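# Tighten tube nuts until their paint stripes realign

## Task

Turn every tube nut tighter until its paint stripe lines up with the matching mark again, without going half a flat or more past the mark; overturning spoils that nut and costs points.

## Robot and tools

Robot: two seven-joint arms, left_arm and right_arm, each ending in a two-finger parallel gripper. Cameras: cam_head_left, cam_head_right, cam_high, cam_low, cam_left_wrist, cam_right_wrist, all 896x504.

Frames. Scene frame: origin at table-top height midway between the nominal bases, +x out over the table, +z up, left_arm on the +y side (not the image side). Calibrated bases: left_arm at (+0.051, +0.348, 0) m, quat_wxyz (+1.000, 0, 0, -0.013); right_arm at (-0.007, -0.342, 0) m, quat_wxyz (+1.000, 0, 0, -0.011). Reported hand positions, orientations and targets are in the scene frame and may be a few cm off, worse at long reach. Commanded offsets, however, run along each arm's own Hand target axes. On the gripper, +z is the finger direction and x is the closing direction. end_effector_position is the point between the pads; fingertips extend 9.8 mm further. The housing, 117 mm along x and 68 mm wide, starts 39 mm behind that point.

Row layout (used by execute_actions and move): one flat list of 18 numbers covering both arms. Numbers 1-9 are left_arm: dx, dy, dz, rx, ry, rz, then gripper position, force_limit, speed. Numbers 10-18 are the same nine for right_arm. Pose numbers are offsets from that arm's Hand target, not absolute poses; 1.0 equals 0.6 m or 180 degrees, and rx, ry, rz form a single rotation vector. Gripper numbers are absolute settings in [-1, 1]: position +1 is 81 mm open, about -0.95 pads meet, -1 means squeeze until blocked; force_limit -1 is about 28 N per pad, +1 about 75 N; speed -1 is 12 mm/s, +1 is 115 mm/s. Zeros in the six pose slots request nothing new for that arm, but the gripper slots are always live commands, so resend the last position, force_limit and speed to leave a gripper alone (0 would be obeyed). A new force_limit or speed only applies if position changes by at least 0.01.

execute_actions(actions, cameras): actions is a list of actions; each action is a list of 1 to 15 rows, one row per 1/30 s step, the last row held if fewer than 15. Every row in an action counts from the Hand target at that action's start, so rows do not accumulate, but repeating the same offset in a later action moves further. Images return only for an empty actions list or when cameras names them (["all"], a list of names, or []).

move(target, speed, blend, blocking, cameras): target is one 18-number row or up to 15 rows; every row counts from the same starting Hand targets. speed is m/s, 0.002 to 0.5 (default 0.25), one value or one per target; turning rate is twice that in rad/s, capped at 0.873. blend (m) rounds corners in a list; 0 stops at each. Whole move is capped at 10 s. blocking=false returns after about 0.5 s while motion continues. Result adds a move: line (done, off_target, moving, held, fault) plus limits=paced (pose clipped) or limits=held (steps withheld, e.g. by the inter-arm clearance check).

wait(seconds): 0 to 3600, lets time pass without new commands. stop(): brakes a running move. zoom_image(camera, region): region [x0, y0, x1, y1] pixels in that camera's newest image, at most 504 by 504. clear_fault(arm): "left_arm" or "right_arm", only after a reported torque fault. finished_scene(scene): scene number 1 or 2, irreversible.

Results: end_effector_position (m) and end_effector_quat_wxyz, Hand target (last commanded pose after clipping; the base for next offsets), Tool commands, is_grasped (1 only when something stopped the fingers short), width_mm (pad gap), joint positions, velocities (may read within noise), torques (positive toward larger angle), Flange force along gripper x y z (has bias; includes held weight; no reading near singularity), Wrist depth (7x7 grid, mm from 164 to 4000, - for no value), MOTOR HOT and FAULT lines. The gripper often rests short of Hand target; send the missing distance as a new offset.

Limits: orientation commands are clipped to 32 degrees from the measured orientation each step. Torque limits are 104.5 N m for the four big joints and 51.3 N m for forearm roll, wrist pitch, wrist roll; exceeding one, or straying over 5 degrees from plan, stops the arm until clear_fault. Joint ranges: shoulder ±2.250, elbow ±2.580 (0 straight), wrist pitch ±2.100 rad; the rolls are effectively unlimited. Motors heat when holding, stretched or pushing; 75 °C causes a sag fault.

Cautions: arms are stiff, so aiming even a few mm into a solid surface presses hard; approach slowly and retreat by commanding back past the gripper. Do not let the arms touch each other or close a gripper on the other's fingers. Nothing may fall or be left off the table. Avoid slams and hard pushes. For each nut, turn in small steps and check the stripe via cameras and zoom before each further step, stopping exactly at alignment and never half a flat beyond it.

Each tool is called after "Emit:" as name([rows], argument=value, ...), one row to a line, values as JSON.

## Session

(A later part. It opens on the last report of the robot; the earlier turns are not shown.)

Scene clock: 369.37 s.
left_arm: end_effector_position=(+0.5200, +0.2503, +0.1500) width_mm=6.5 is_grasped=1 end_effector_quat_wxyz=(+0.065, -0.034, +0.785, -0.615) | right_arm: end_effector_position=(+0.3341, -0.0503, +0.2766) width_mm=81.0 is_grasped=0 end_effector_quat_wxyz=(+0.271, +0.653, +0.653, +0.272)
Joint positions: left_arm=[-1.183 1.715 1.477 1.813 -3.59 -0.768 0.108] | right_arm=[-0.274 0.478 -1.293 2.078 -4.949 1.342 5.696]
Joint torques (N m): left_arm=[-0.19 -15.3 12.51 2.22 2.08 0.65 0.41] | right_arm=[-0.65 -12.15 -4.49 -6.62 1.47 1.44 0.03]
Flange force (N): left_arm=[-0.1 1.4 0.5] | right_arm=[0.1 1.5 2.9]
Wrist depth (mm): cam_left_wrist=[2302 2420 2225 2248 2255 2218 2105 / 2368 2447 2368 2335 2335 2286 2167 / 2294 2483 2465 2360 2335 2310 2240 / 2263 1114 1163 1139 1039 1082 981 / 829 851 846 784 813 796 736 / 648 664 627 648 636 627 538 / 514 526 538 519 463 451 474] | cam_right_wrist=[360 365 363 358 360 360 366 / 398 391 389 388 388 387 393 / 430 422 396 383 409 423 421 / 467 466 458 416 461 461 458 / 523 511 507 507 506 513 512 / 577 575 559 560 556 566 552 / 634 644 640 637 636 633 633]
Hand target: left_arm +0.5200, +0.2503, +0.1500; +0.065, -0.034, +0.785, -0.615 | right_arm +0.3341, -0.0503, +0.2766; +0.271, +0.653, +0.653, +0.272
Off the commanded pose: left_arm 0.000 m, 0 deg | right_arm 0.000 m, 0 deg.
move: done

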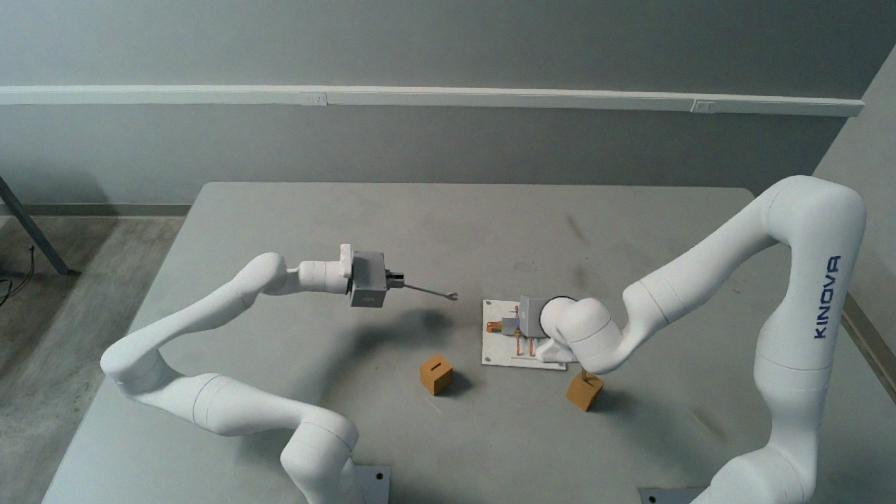

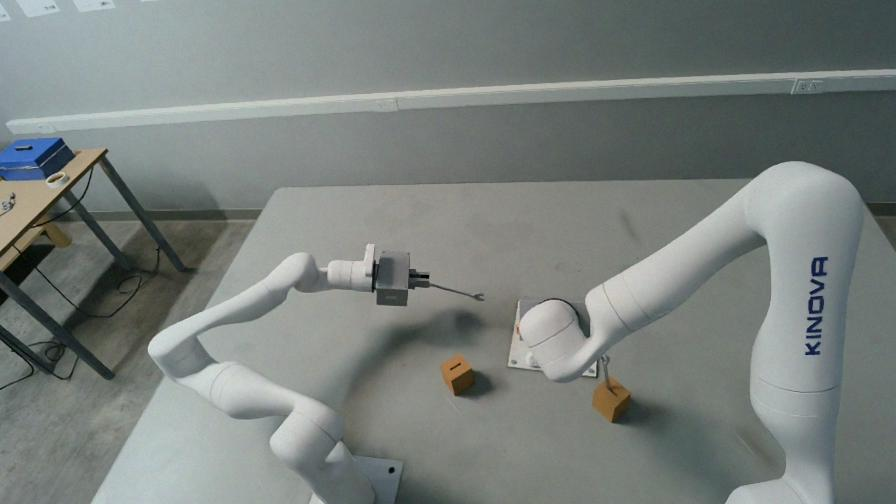

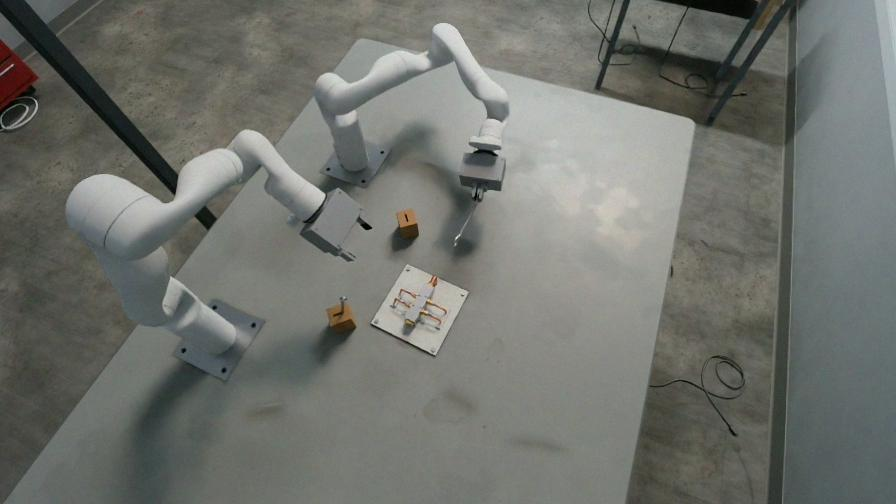

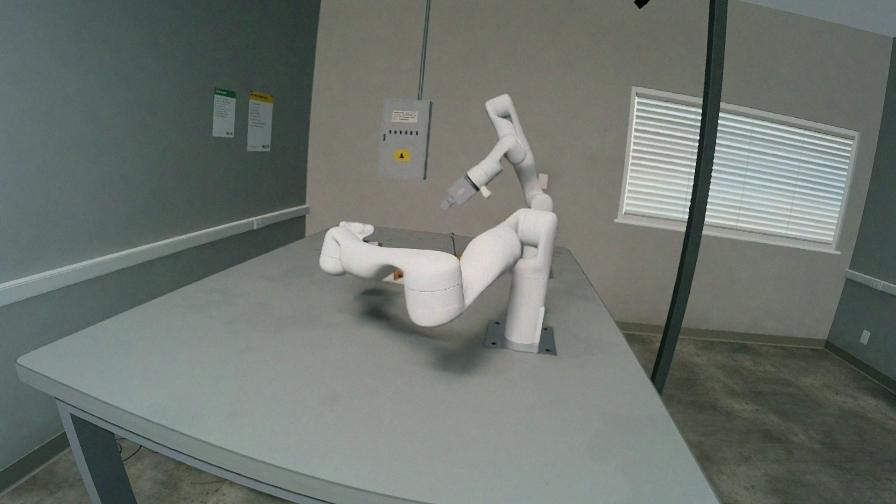

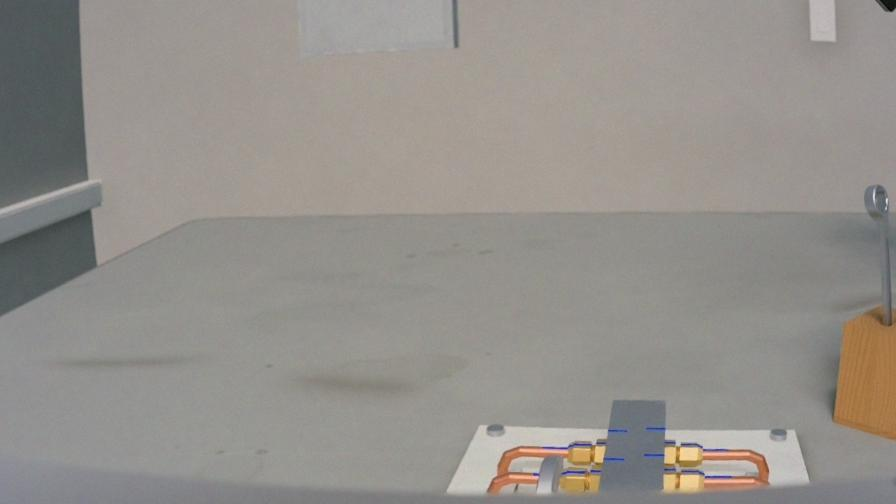

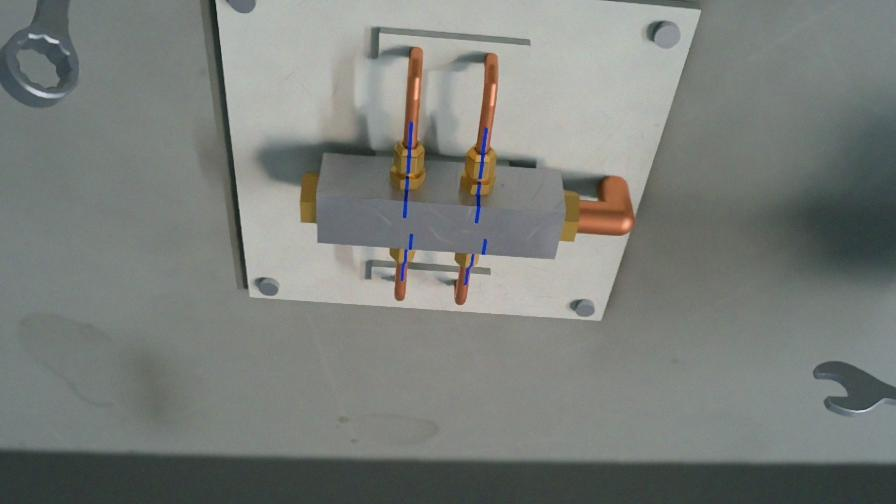

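Emit:
move(target=[0.0105,0.1698,0.0411,0.02694,0,-0.00672,-1,1,0.4,0,0,0,0,0,0,1,1,1], speed=0.1, cameras=["cam_low","cam_right_wrist","cam_left_wrist"])

Scene clock: 371.53 s.
left_arm: end_effector_position=(+0.5199, +0.2504, +0.0450) width_mm=6.5 is_grasped=1 end_effector_quat_wxyz=(+0.060, -0.040, +0.758, -0.648) | right_arm: end_effector_position=(+0.3341, -0.0503, +0.2766) width_mm=81.0 is_grasped=0 end_effector_quat_wxyz=(+0.271, +0.653, +0.653, +0.272)
Joint positions: left_arm=[-1.2 1.972 1.38 1.675 -3.651 -0.849 -0.083] | right_arm=[-0.274 0.478 -1.293 2.078 -4.949 1.342 5.696]
Joint torques (N m): left_arm=[-0.22 -14.66 11.6 4.99 2.04 -0.04 0.33] | right_arm=[-0.56 -12.12 -4.45 -6.57 1.47 1.42 0.06]
Flange force (N): left_arm=[1.0 0.3 0.0] | right_arm=[0.5 1.3 2.7]
Wrist depth (mm): cam_left_wrist=[2255 2474 2225 2278 2302 2225 2181 / 2368 2456 2368 2351 2302 2240 2195 / 2294 2493 2447 2310 2385 2248 2181 / 1038 894 1003 857 974 950 517 / 573 617 560 603 452 434 497 / 394 415 438 414 385 383 373 / 314 312 327 323 321 305 303] | cam_right_wrist=[360 365 362 357 361 360 365 / 398 391 389 388 389 386 392 / 432 422 394 384 409 423 422 / 467 466 458 417 461 461 449 / 523 511 508 506 505 516 512 / 580 576 560 558 559 566 563 / 631 648 641 639 637 634 631]
Hand target: left_arm +0.5199, +0.2503, +0.0450; +0.059, -0.040, +0.758, -0.648 | right_arm +0.3341, -0.0503, +0.2766; +0.271, +0.653, +0.653, +0.272
Off the commanded pose: left_arm 0.000 m, 0 deg | right_arm 0.000 m, 0 deg.
move: done
Images, in order (width x height): cam_low 896x504, cam_left_wrist 896x504, cam_right_wrist 896x504.

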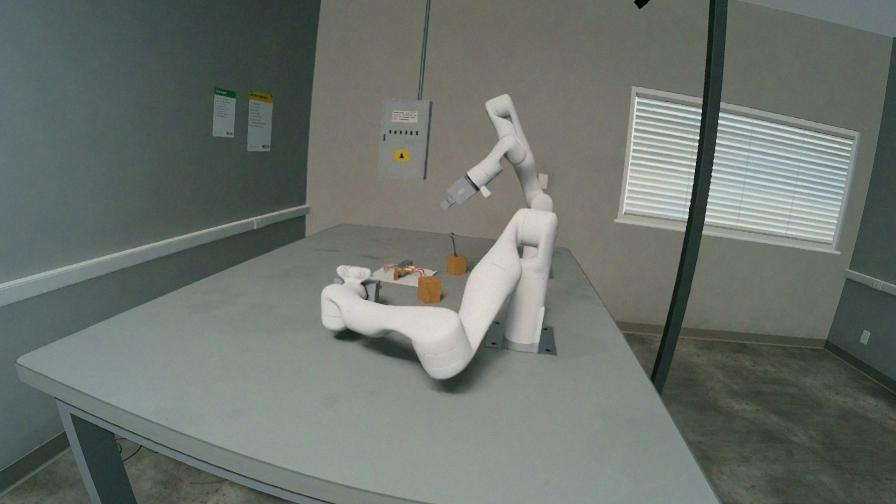

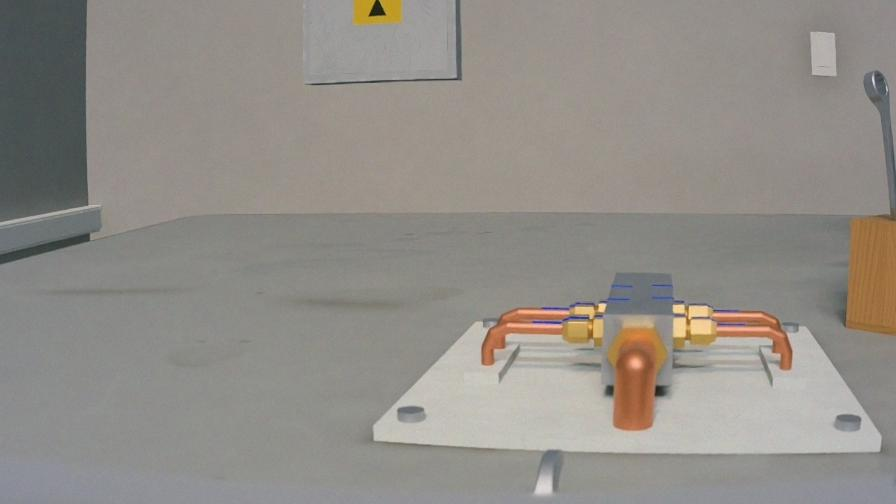

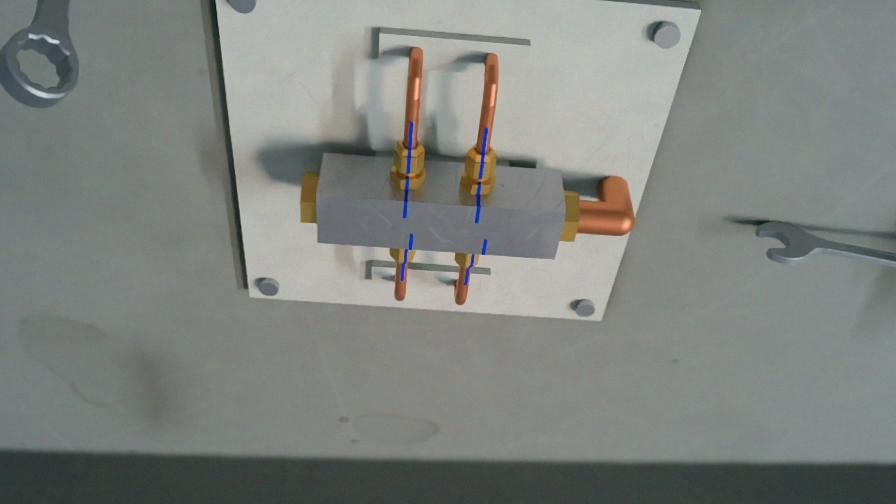

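Emit:
move(target=[0.0005,0.0083,0.0013,0,0,0,-1,1,0.4,0,0,0,0,0,0,1,1,1], speed=0.03)

Emit:
move(target=[0.0003,0.0049,0.0008,0,0,0,-1,1,0.4,0,0,0,0,0,0,1,1,1], speed=0.02, cameras=["cam_low","cam_right_wrist","cam_left_wrist"])

Scene clock: 372.50 s.
left_arm: end_effector_position=(+0.5198, +0.2503, +0.0399) width_mm=6.5 is_grasped=1 end_effector_quat_wxyz=(+0.059, -0.040, +0.758, -0.648) | right_arm: end_effector_position=(+0.3341, -0.0503, +0.2766) width_mm=81.0 is_grasped=0 end_effector_quat_wxyz=(+0.271, +0.653, +0.653, +0.272)
Joint positions: left_arm=[-1.2 1.981 1.375 1.668 -3.655 -0.853 -0.091] | right_arm=[-0.274 0.478 -1.293 2.078 -4.949 1.342 5.696]
Joint torques (N m): left_arm=[-0.42 -14.8 10.56 4.52 1.31 -0.01 0.36] | right_arm=[-0.59 -12.14 -4.49 -6.59 1.47 1.43 0.07]
Flange force (N): left_arm=[0.4 -1.6 -0.1] | right_arm=[0.4 1.3 2.9]
Wrist depth (mm): cam_left_wrist=[2263 2420 2286 2240 2263 2248 2146 / 2368 2474 2394 2335 2326 2232 2188 / 2263 2540 2385 2394 2368 2263 2195 / 882 984 972 825 927 806 694 / 550 594 539 534 455 426 496 / 379 399 397 399 371 366 359 / 301 300 314 311 309 293 291] | cam_right_wrist=[360 365 363 357 360 360 366 / 398 391 389 389 388 387 392 / 431 422 396 383 409 424 423 / 468 466 456 417 462 461 447 / 524 510 509 505 507 512 511 / 577 575 561 559 555 568 565 / 631 646 641 639 634 633 633]
Hand target: left_arm +0.5198, +0.2503, +0.0399; +0.059, -0.040, +0.758, -0.648 | right_arm +0.3341, -0.0503, +0.2766; +0.271, +0.653, +0.653, +0.272
Off the commanded pose: left_arm 0.000 m, 0 deg | right_arm 0.000 m, 0 deg.
move: done

Scene clock: 373.00 s.
left_arm: end_effector_position=(+0.5198, +0.2503, +0.0369) width_mm=6.5 is_grasped=1 end_effector_quat_wxyz=(+0.059, -0.040, +0.758, -0.648) | right_arm: end_effector_position=(+0.3341, -0.0503, +0.2766) width_mm=81.0 is_grasped=0 end_effector_quat_wxyz=(+0.271, +0.653, +0.653, +0.272)
Joint positions: left_arm=[-1.2 1.986 1.373 1.663 -3.657 -0.855 -0.096] | right_arm=[-0.274 0.478 -1.293 2.078 -4.949 1.342 5.696]
Joint torques (N m): left_arm=[0.08 -14.46 10.24 4.69 1.22 -0.02 0.35] | right_arm=[-0.56 -12.13 -4.49 -6.57 1.46 1.4 0.06]
Flange force (N): left_arm=[0.4 -2.1 -1.3] | right_arm=[0.6 1.2 2.9]
Wrist depth (mm): cam_left_wrist=[2310 2465 2302 2271 2263 2232 2188 / 2351 2438 2420 2343 2294 2240 2139 / 2278 2465 2411 2343 2326 2310 2218 / 857 961 947 811 907 787 677 / 538 533 576 518 420 411 480 / 371 389 387 388 362 358 351 / 295 293 305 304 302 287 283] | cam_right_wrist=[359 365 362 358 360 360 366 / 398 391 389 389 388 386 393 / 430 421 394 384 410 423 422 / 466 466 459 418 461 460 450 / 522 510 510 506 504 514 510 / 578 578 560 560 555 568 566 / 633 645 640 639 638 632 631]
Hand target: left_arm +0.5198, +0.2503, +0.0369; +0.059, -0.040, +0.758, -0.648 | right_arm +0.3341, -0.0503, +0.2766; +0.271, +0.653, +0.653, +0.272
Off the commanded pose: left_arm 0.000 m, 0 deg | right_arm 0.000 m, 0 deg.
move: done
Images, in order (width x height): cam_low 896x504, cam_left_wrist 896x504, cam_right_wrist 896x504.

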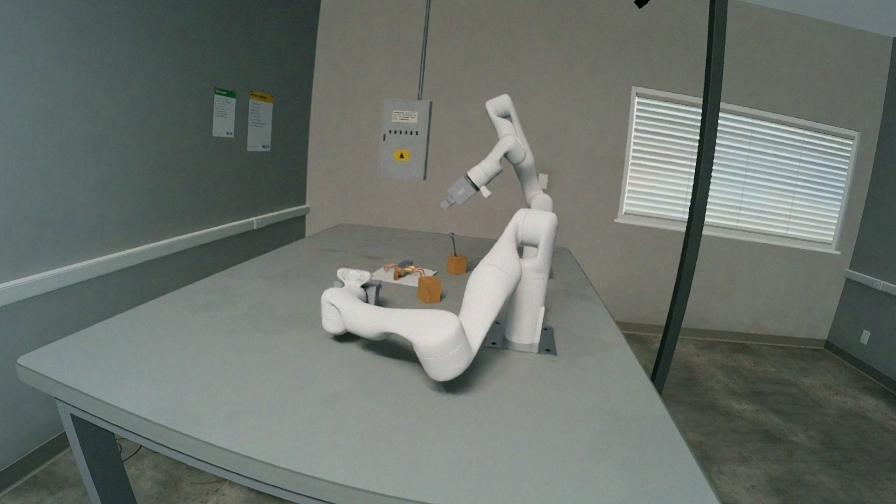

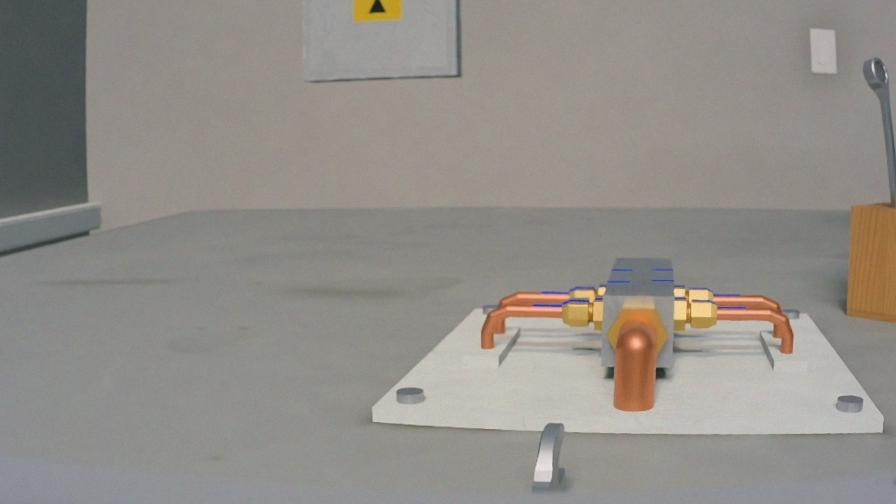

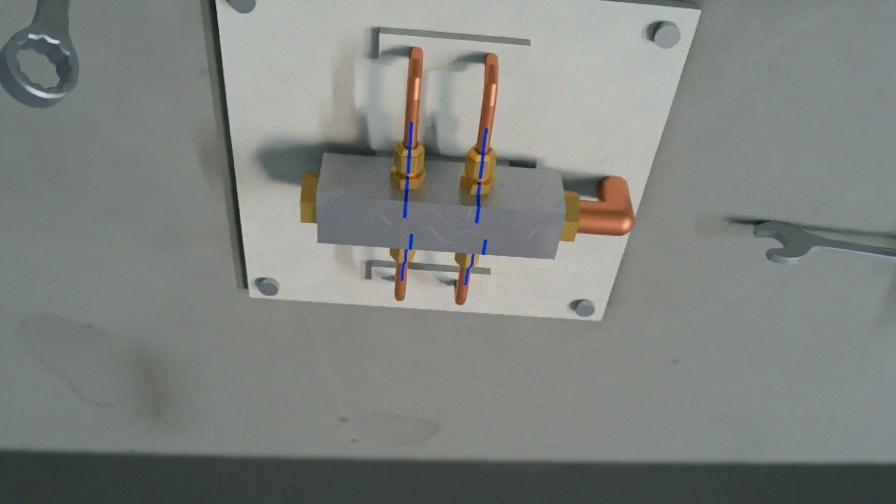

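Emit:
move(target=[0.0002,0.0041,0.0006,0,0,0,-1,1,0.4,0,0,0,0,0,0,1,1,1], speed=0.02)

Scene clock: 373.77 s.
left_arm: end_effector_position=(+0.5197, +0.2503, +0.0344) width_mm=6.5 is_grasped=1 end_effector_quat_wxyz=(+0.059, -0.040, +0.758, -0.648) | right_arm: end_effector_position=(+0.3341, -0.0503, +0.2766) width_mm=81.0 is_grasped=0 end_effector_quat_wxyz=(+0.271, +0.653, +0.653, +0.272)
Joint positions: left_arm=[-1.2 1.99 1.371 1.659 -3.659 -0.857 -0.1] | right_arm=[-0.274 0.478 -1.293 2.078 -4.949 1.342 5.696]
Joint torques (N m): left_arm=[0.08 -14.44 10.27 4.69 1.28 0.03 0.27] | right_arm=[-0.58 -12.16 -4.51 -6.59 1.49 1.42 0.08]
Flange force (N): left_arm=[0.6 -2.1 -1.3] | right_arm=[0.6 1.2 2.9]
Wrist depth (mm): cam_left_wrist=[2278 2394 2271 2286 2255 2225 2174 / 2360 2438 2420 2326 2318 2271 2174 / 2326 2465 2368 2343 2326 2240 2181 / 840 935 926 799 896 767 662 / 525 523 561 510 441 401 490 / 362 380 379 380 354 351 328 / 288 286 299 297 282 280 277] | cam_right_wrist=[360 365 362 358 361 361 366 / 398 390 391 388 388 387 391 / 429 422 395 382 409 425 423 / 467 468 458 417 461 460 448 / 524 512 508 506 505 514 512 / 579 574 559 560 557 568 563 / 631 642 641 641 636 633 628]
Hand target: left_arm +0.5197, +0.2503, +0.0344; +0.059, -0.040, +0.758, -0.648 | right_arm +0.3341, -0.0503, +0.2766; +0.271, +0.653, +0.653, +0.272
Off the commanded pose: left_arm 0.000 m, 0 deg | right_arm 0.000 m, 0 deg.
move: done

Emit:
move(target=[0,0,0,-0.0081,0,0.002,-1,1,0.4,0,0,0,0,0,0,1,1,1], speed=0.02, cameras=["cam_left_wrist"])

Scene clock: 375.03 s.
left_arm: end_effector_position=(+0.5197, +0.2503, +0.0344) width_mm=6.5 is_grasped=1 end_effector_quat_wxyz=(+0.061, -0.038, +0.766, -0.638) | right_arm: end_effector_position=(+0.3341, -0.0503, +0.2766) width_mm=81.0 is_grasped=0 end_effector_quat_wxyz=(+0.271, +0.653, +0.653, +0.272)
Joint positions: left_arm=[-1.197 1.968 1.364 1.673 -3.669 -0.839 -0.087] | right_arm=[-0.274 0.478 -1.293 2.078 -4.949 1.342 5.696]
Joint torques (N m): left_arm=[-0.37 -14.81 10.56 4.21 1.26 0.15 0.3] | right_arm=[-0.56 -12.13 -4.49 -6.58 1.47 1.42 0.08]
Flange force (N): left_arm=[0.9 -2.0 -0.4] | right_arm=[0.6 1.2 2.9]
Wrist depth (mm): cam_left_wrist=[2294 2411 2343 2263 2310 2240 2139 / 2394 2429 2420 2326 2278 2232 2195 / 2302 2502 1364 2385 1280 1244 2195 / 742 813 710 775 763 664 587 / 490 486 518 450 416 404 419 / 349 364 360 359 337 332 318 / 280 279 289 288 272 271 267] | cam_right_wrist=[360 365 363 357 360 361 366 / 398 391 390 388 387 387 393 / 431 422 396 382 409 423 422 / 466 466 459 417 460 459 449 / 523 509 508 507 505 513 511 / 578 576 561 556 556 566 563 / 631 642 640 640 636 631 630]
Hand target: left_arm +0.5197, +0.2503, +0.0344; +0.061, -0.038, +0.766, -0.638 | right_arm +0.3341, -0.0503, +0.2766; +0.271, +0.653, +0.653, +0.272
Off the commanded pose: left_arm 0.000 m, 0 deg | right_arm 0.000 m, 0 deg.
move: done

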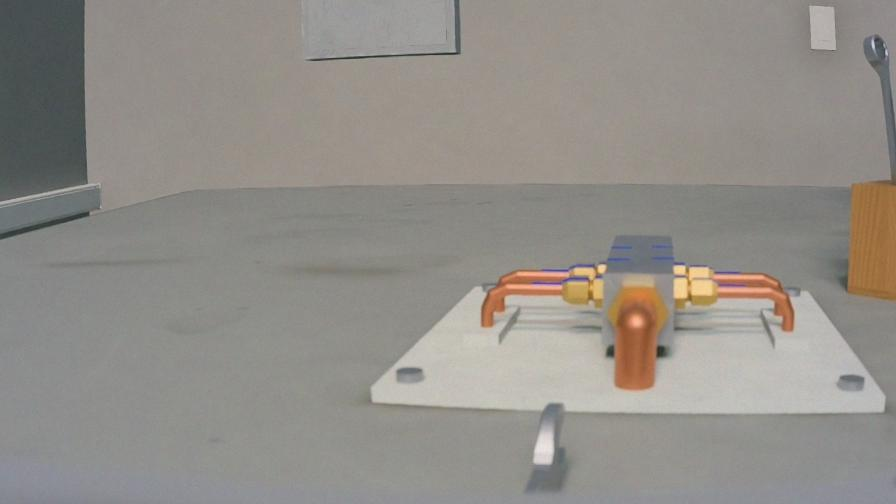

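Emit:
move(target=[0,0,0,-0.0081,0,0.002,-1,1,0.4,0,0,0,0,0,0,1,1,1], speed=0.02, cameras=["cam_left_wrist"])

Scene clock: 376.03 s.
left_arm: end_effector_position=(+0.5197, +0.2503, +0.0344) width_mm=6.5 is_grasped=1 end_effector_quat_wxyz=(+0.063, -0.036, +0.775, -0.628) | right_arm: end_effector_position=(+0.3341, -0.0503, +0.2766) width_mm=81.0 is_grasped=0 end_effector_quat_wxyz=(+0.271, +0.653, +0.653, +0.272)
Joint positions: left_arm=[-1.194 1.946 1.358 1.686 -3.68 -0.822 -0.073] | right_arm=[-0.274 0.478 -1.293 2.078 -4.949 1.342 5.696]
Joint torques (N m): left_arm=[-0.42 -14.9 10.69 4.08 1.22 0.13 0.3] | right_arm=[-0.55 -12.12 -4.48 -6.55 1.47 1.42 0.05]
Flange force (N): left_arm=[0.9 -2.0 -0.2] | right_arm=[0.6 1.3 2.8]
Wrist depth (mm): cam_left_wrist=[2294 2402 2368 2294 2294 2167 2195 / 2394 2465 2385 2368 2271 2271 2181 / 2174 1145 1303 1237 1031 1147 946 / 736 719 637 689 614 539 515 / 460 454 480 427 413 381 393 / 337 347 346 342 338 321 312 / 273 272 269 279 263 262 258] | cam_right_wrist=[359 365 363 358 361 361 366 / 398 391 390 388 388 387 391 / 430 422 394 384 408 423 423 / 468 467 459 418 460 461 449 / 522 509 507 507 504 514 512 / 579 576 561 560 557 569 566 / 630 646 644 639 633 635 633]
Hand target: left_arm +0.5197, +0.2503, +0.0344; +0.063, -0.036, +0.775, -0.628 | right_arm +0.3341, -0.0503, +0.2766; +0.271, +0.653, +0.653, +0.272
Off the commanded pose: left_arm 0.000 m, 0 deg | right_arm 0.000 m, 0 deg.
move: done

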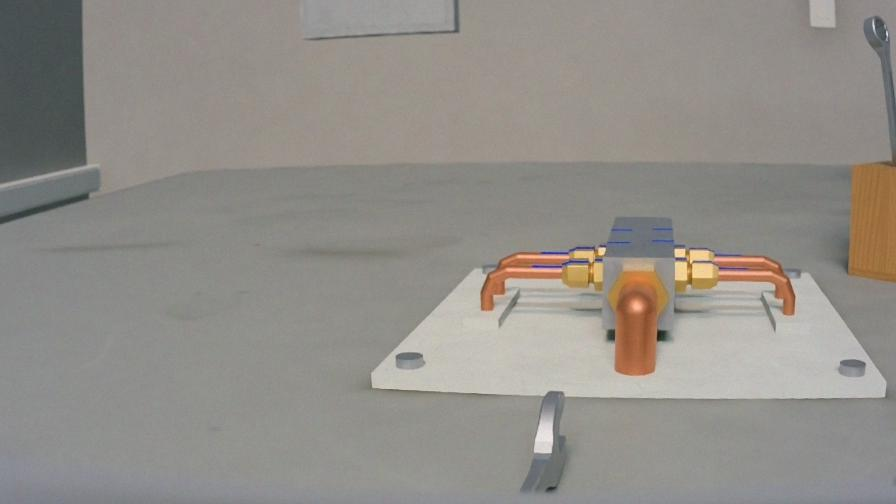

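Emit:
move(target=[0,0,0,-0.0081,0,0.002,-1,1,0.4,0,0,0,0,0,0,1,1,1], speed=0.02, cameras=["cam_left_wrist"])

Scene clock: 377.10 s.
left_arm: end_effector_position=(+0.5197, +0.2503, +0.0344) width_mm=6.5 is_grasped=1 end_effector_quat_wxyz=(+0.064, -0.035, +0.783, -0.618) | right_arm: end_effector_position=(+0.3341, -0.0503, +0.2766) width_mm=81.0 is_grasped=0 end_effector_quat_wxyz=(+0.271, +0.653, +0.653, +0.272)
Joint positions: left_arm=[-1.19 1.924 1.351 1.699 -3.69 -0.804 -0.06] | right_arm=[-0.274 0.478 -1.293 2.078 -4.949 1.342 5.696]
Joint torques (N m): left_arm=[-0.48 -14.96 10.64 3.84 1.07 0.2 0.28] | right_arm=[-0.61 -12.14 -4.47 -6.62 1.45 1.42 0.05]
Flange force (N): left_arm=[0.7 -2.3 -0.2] | right_arm=[0.3 1.3 2.8]
Wrist depth (mm): cam_left_wrist=[2286 2394 2343 2318 2278 2167 2146 / 2376 2438 2447 2438 2255 2225 2218 / 2098 974 1068 898 967 840 714 / 660 646 581 611 417 435 494 / 436 429 448 417 367 359 375 / 326 322 334 327 323 305 301 / 267 266 272 269 257 255 251] | cam_right_wrist=[359 364 362 357 360 360 365 / 398 391 390 389 388 387 392 / 431 422 395 384 410 423 422 / 469 467 459 417 460 460 449 / 522 508 509 507 506 514 512 / 577 577 560 558 558 565 564 / 631 642 641 640 638 634 635]
Hand target: left_arm +0.5197, +0.2503, +0.0345; +0.064, -0.035, +0.783, -0.618 | right_arm +0.3341, -0.0503, +0.2766; +0.271, +0.653, +0.653, +0.272
Off the commanded pose: left_arm 0.000 m, 0 deg | right_arm 0.000 m, 0 deg.
move: done

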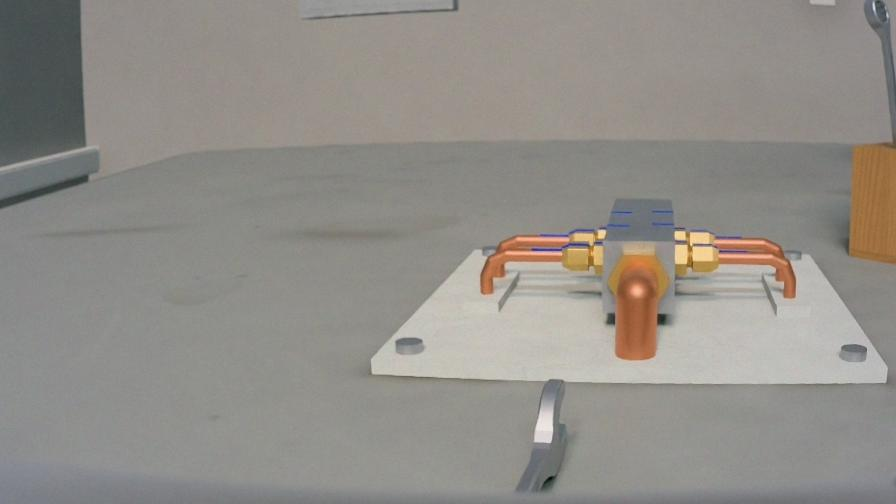

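Emit:
move(target=[0,0,0,0,0,0,-0.6,1,-0.8,0,0,0,0,0,0,1,1,1], speed=0.02, cameras=["cam_left_wrist","cam_right_wrist"])

Scene clock: 377.93 s.
left_arm: end_effector_position=(+0.5197, +0.2503, +0.0344) width_mm=14.6 is_grasped=0 end_effector_quat_wxyz=(+0.064, -0.035, +0.783, -0.618) | right_arm: end_effector_position=(+0.3341, -0.0503, +0.2766) width_mm=81.0 is_grasped=0 end_effector_quat_wxyz=(+0.271, +0.653, +0.653, +0.272)
Joint positions: left_arm=[-1.19 1.923 1.351 1.699 -3.69 -0.804 -0.06] | right_arm=[-0.274 0.478 -1.293 2.078 -4.949 1.342 5.696]
Joint torques (N m): left_arm=[-0.18 -14.77 11.84 4.92 2.07 0.05 0.44] | right_arm=[-0.57 -12.12 -4.48 -6.57 1.45 1.4 0.06]
Flange force (N): left_arm=[0.4 1.0 0.0] | right_arm=[0.5 1.3 2.8]
Wrist depth (mm): cam_left_wrist=[2310 2376 2351 2286 2225 2225 2146 / 2402 2502 2394 2351 2294 2232 2210 / 2098 958 1052 892 967 831 714 / 612 642 583 609 417 436 493 / 435 427 447 417 365 358 373 / 325 320 331 326 322 305 300 / 267 265 271 259 258 254 250] | cam_right_wrist=[359 365 362 357 361 360 366 / 398 391 390 387 388 386 393 / 430 421 394 384 408 425 423 / 468 467 457 417 462 460 453 / 522 511 508 505 504 515 510 / 578 577 560 559 559 568 566 / 631 646 643 639 635 633 631]
Hand target: left_arm +0.5197, +0.2503, +0.0344; +0.064, -0.035, +0.783, -0.618 | right_arm +0.3341, -0.0503, +0.2766; +0.271, +0.653, +0.653, +0.272
Off the commanded pose: left_arm 0.000 m, 0 deg | right_arm 0.000 m, 0 deg.
move: done

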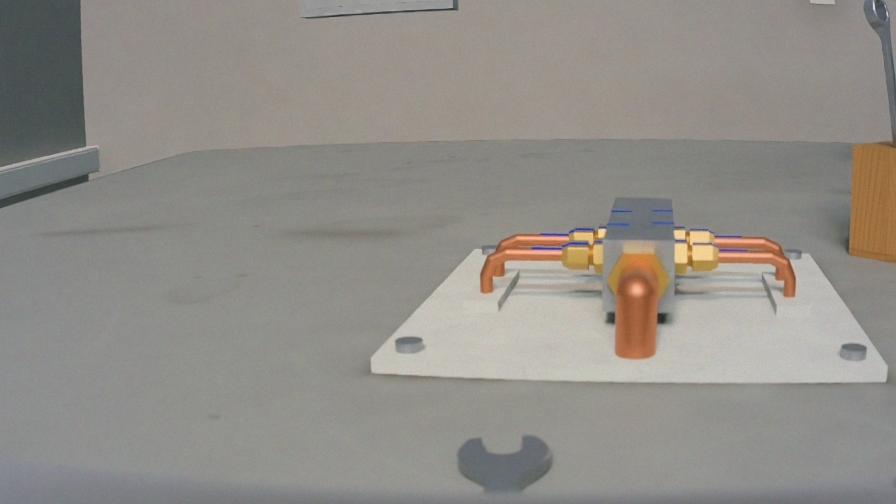

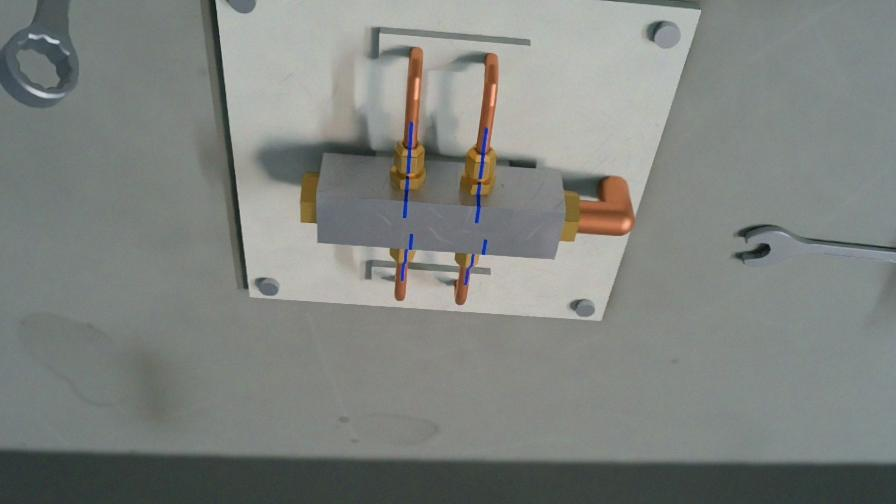

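Emit:
move(target=[0,0,0,0,0,0,0.2,1,-0.5,0,0,0,0,0,0,1,1,1], speed=0.02)

Emit:
move(target=[-0.003,-0.16,-0.04,0,0,0,0.2,1,-0.5,0,0,0,0,0,0,1,1,1], speed=0.05, cameras=["cam_left_wrist","cam_head_left","cam_high"])

Scene clock: 379.37 s.
left_arm: end_effector_position=(+0.5197, +0.2503, +0.0345) width_mm=47.8 is_grasped=0 end_effector_quat_wxyz=(+0.064, -0.035, +0.783, -0.618) | right_arm: end_effector_position=(+0.3341, -0.0503, +0.2766) width_mm=81.0 is_grasped=0 end_effector_quat_wxyz=(+0.271, +0.653, +0.653, +0.272)
Joint positions: left_arm=[-1.19 1.923 1.351 1.699 -3.69 -0.804 -0.06] | right_arm=[-0.274 0.478 -1.293 2.078 -4.949 1.342 5.696]
Joint torques (N m): left_arm=[-0.17 -14.8 11.79 4.78 2.06 0.07 0.42] | right_arm=[-0.58 -12.13 -4.44 -6.55 1.48 1.42 0.08]
Flange force (N): left_arm=[0.7 0.7 0.0] | right_arm=[0.5 1.3 2.7]
Wrist depth (mm): cam_left_wrist=[2360 2402 2360 2351 2232 2188 2118 / 2368 2420 2411 2335 2318 2240 2195 / 2098 960 1057 889 967 832 708 / 613 644 582 612 418 436 492 / 434 429 448 416 366 358 374 / 325 321 333 325 322 305 301 / 267 265 271 259 258 254 250] | cam_right_wrist=[359 365 362 358 362 360 366 / 398 391 390 388 388 387 392 / 429 421 394 384 410 425 423 / 468 467 457 417 461 460 454 / 522 512 507 505 506 513 512 / 579 576 560 558 557 568 566 / 631 643 642 639 637 635 630]
Hand target: left_arm +0.5197, +0.2503, +0.0345; +0.064, -0.035, +0.783, -0.618 | right_arm +0.3341, -0.0503, +0.2766; +0.271, +0.653, +0.653, +0.272
Off the commanded pose: left_arm 0.000 m, 0 deg | right_arm 0.000 m, 0 deg.
move: done

Scene clock: 381.60 s.
left_arm: end_effector_position=(+0.5157, +0.2513, +0.1333) width_mm=47.8 is_grasped=0 end_effector_quat_wxyz=(+0.064, -0.035, +0.783, -0.618) | right_arm: end_effector_position=(+0.3341, -0.0503, +0.2766) width_mm=81.0 is_grasped=0 end_effector_quat_wxyz=(+0.271, +0.653, +0.653, +0.272)
Joint positions: left_arm=[-1.195 1.752 1.454 1.813 -3.606 -0.769 0.083] | right_arm=[-0.274 0.478 -1.293 2.078 -4.949 1.342 5.696]
Joint torques (N m): left_arm=[-0.19 -14.95 12.21 2.7 1.96 0.56 0.37] | right_arm=[-0.59 -12.1 -4.49 -6.56 1.48 1.39 0.06]
Flange force (N): left_arm=[-0.1 0.8 0.2] | right_arm=[0.5 1.4 2.7]
Wrist depth (mm): cam_left_wrist=[2286 2402 2255 2318 2255 2240 2146 / 2420 2483 2394 2335 2278 2232 2181 / 2302 2521 2456 2376 2343 2318 2181 / 2218 1069 1116 1098 1069 1039 947 / 787 811 802 747 770 762 534 / 611 628 596 613 578 567 527 / 480 496 510 468 420 423 444] | cam_right_wrist=[359 365 362 357 362 360 366 / 398 390 389 388 388 387 392 / 430 422 394 383 409 424 423 / 468 467 457 417 461 461 452 / 520 510 508 506 505 514 512 / 578 577 561 559 557 567 568 / 630 645 644 639 635 633 633]
Hand target: left_arm +0.5157, +0.2513, +0.1333; +0.064, -0.035, +0.783, -0.618 | right_arm +0.3341, -0.0503, +0.2766; +0.271, +0.653, +0.653, +0.272
Off the commanded pose: left_arm 0.000 m, 0 deg | right_arm 0.000 m, 0 deg.
move: done
Images, in order (width x height): cam_head_left 896x504, cam_high 896x504, cam_left_wrist 896x504.

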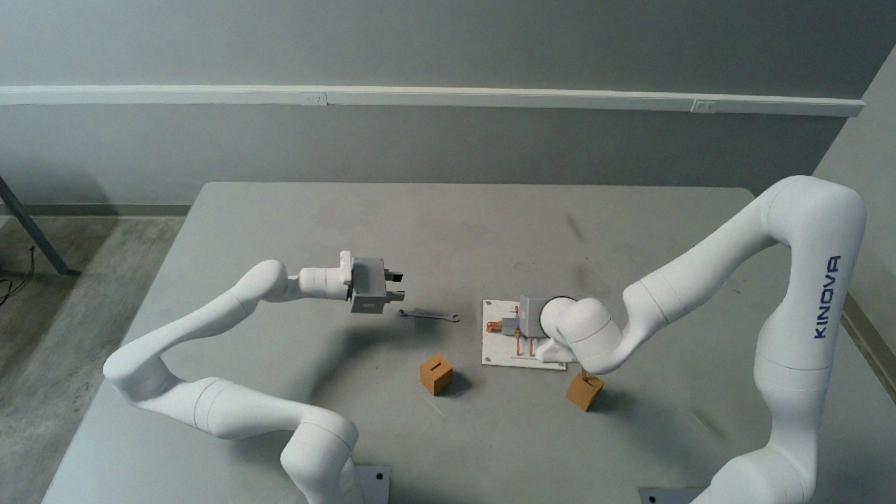

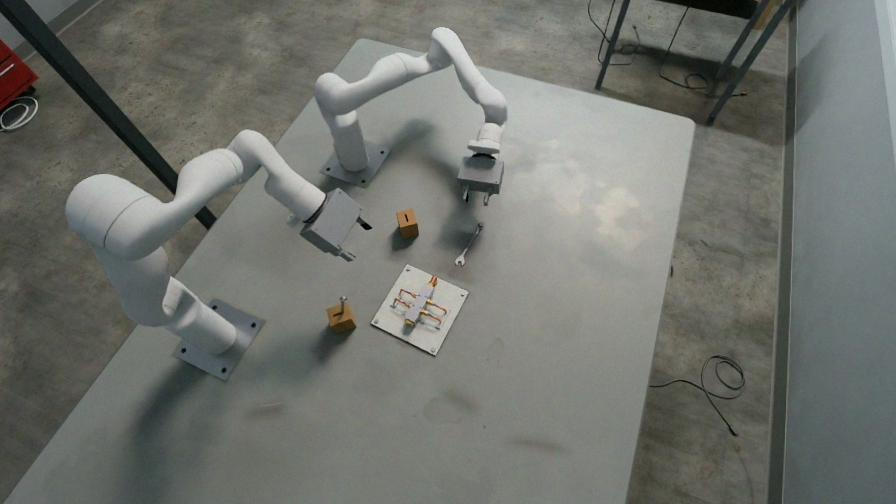

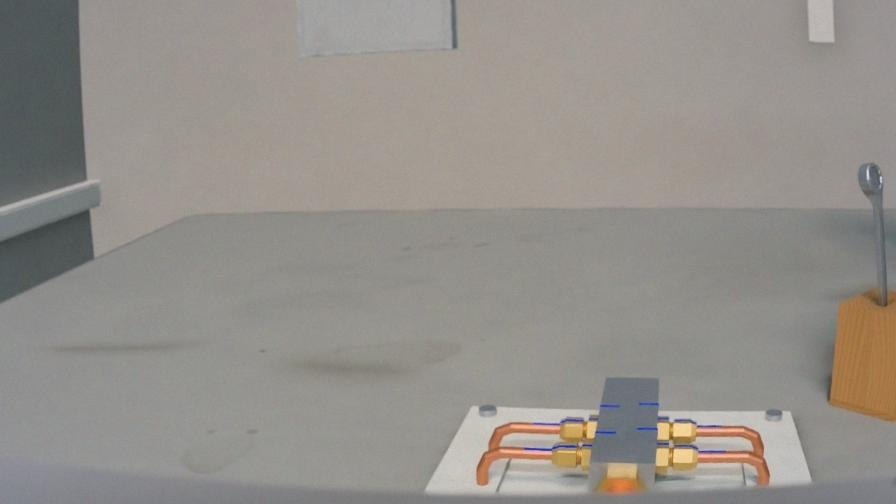

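Wrench is down flat. Finish.

Emit:
finished_scene(scene=1)

The scene is finished: the task was done.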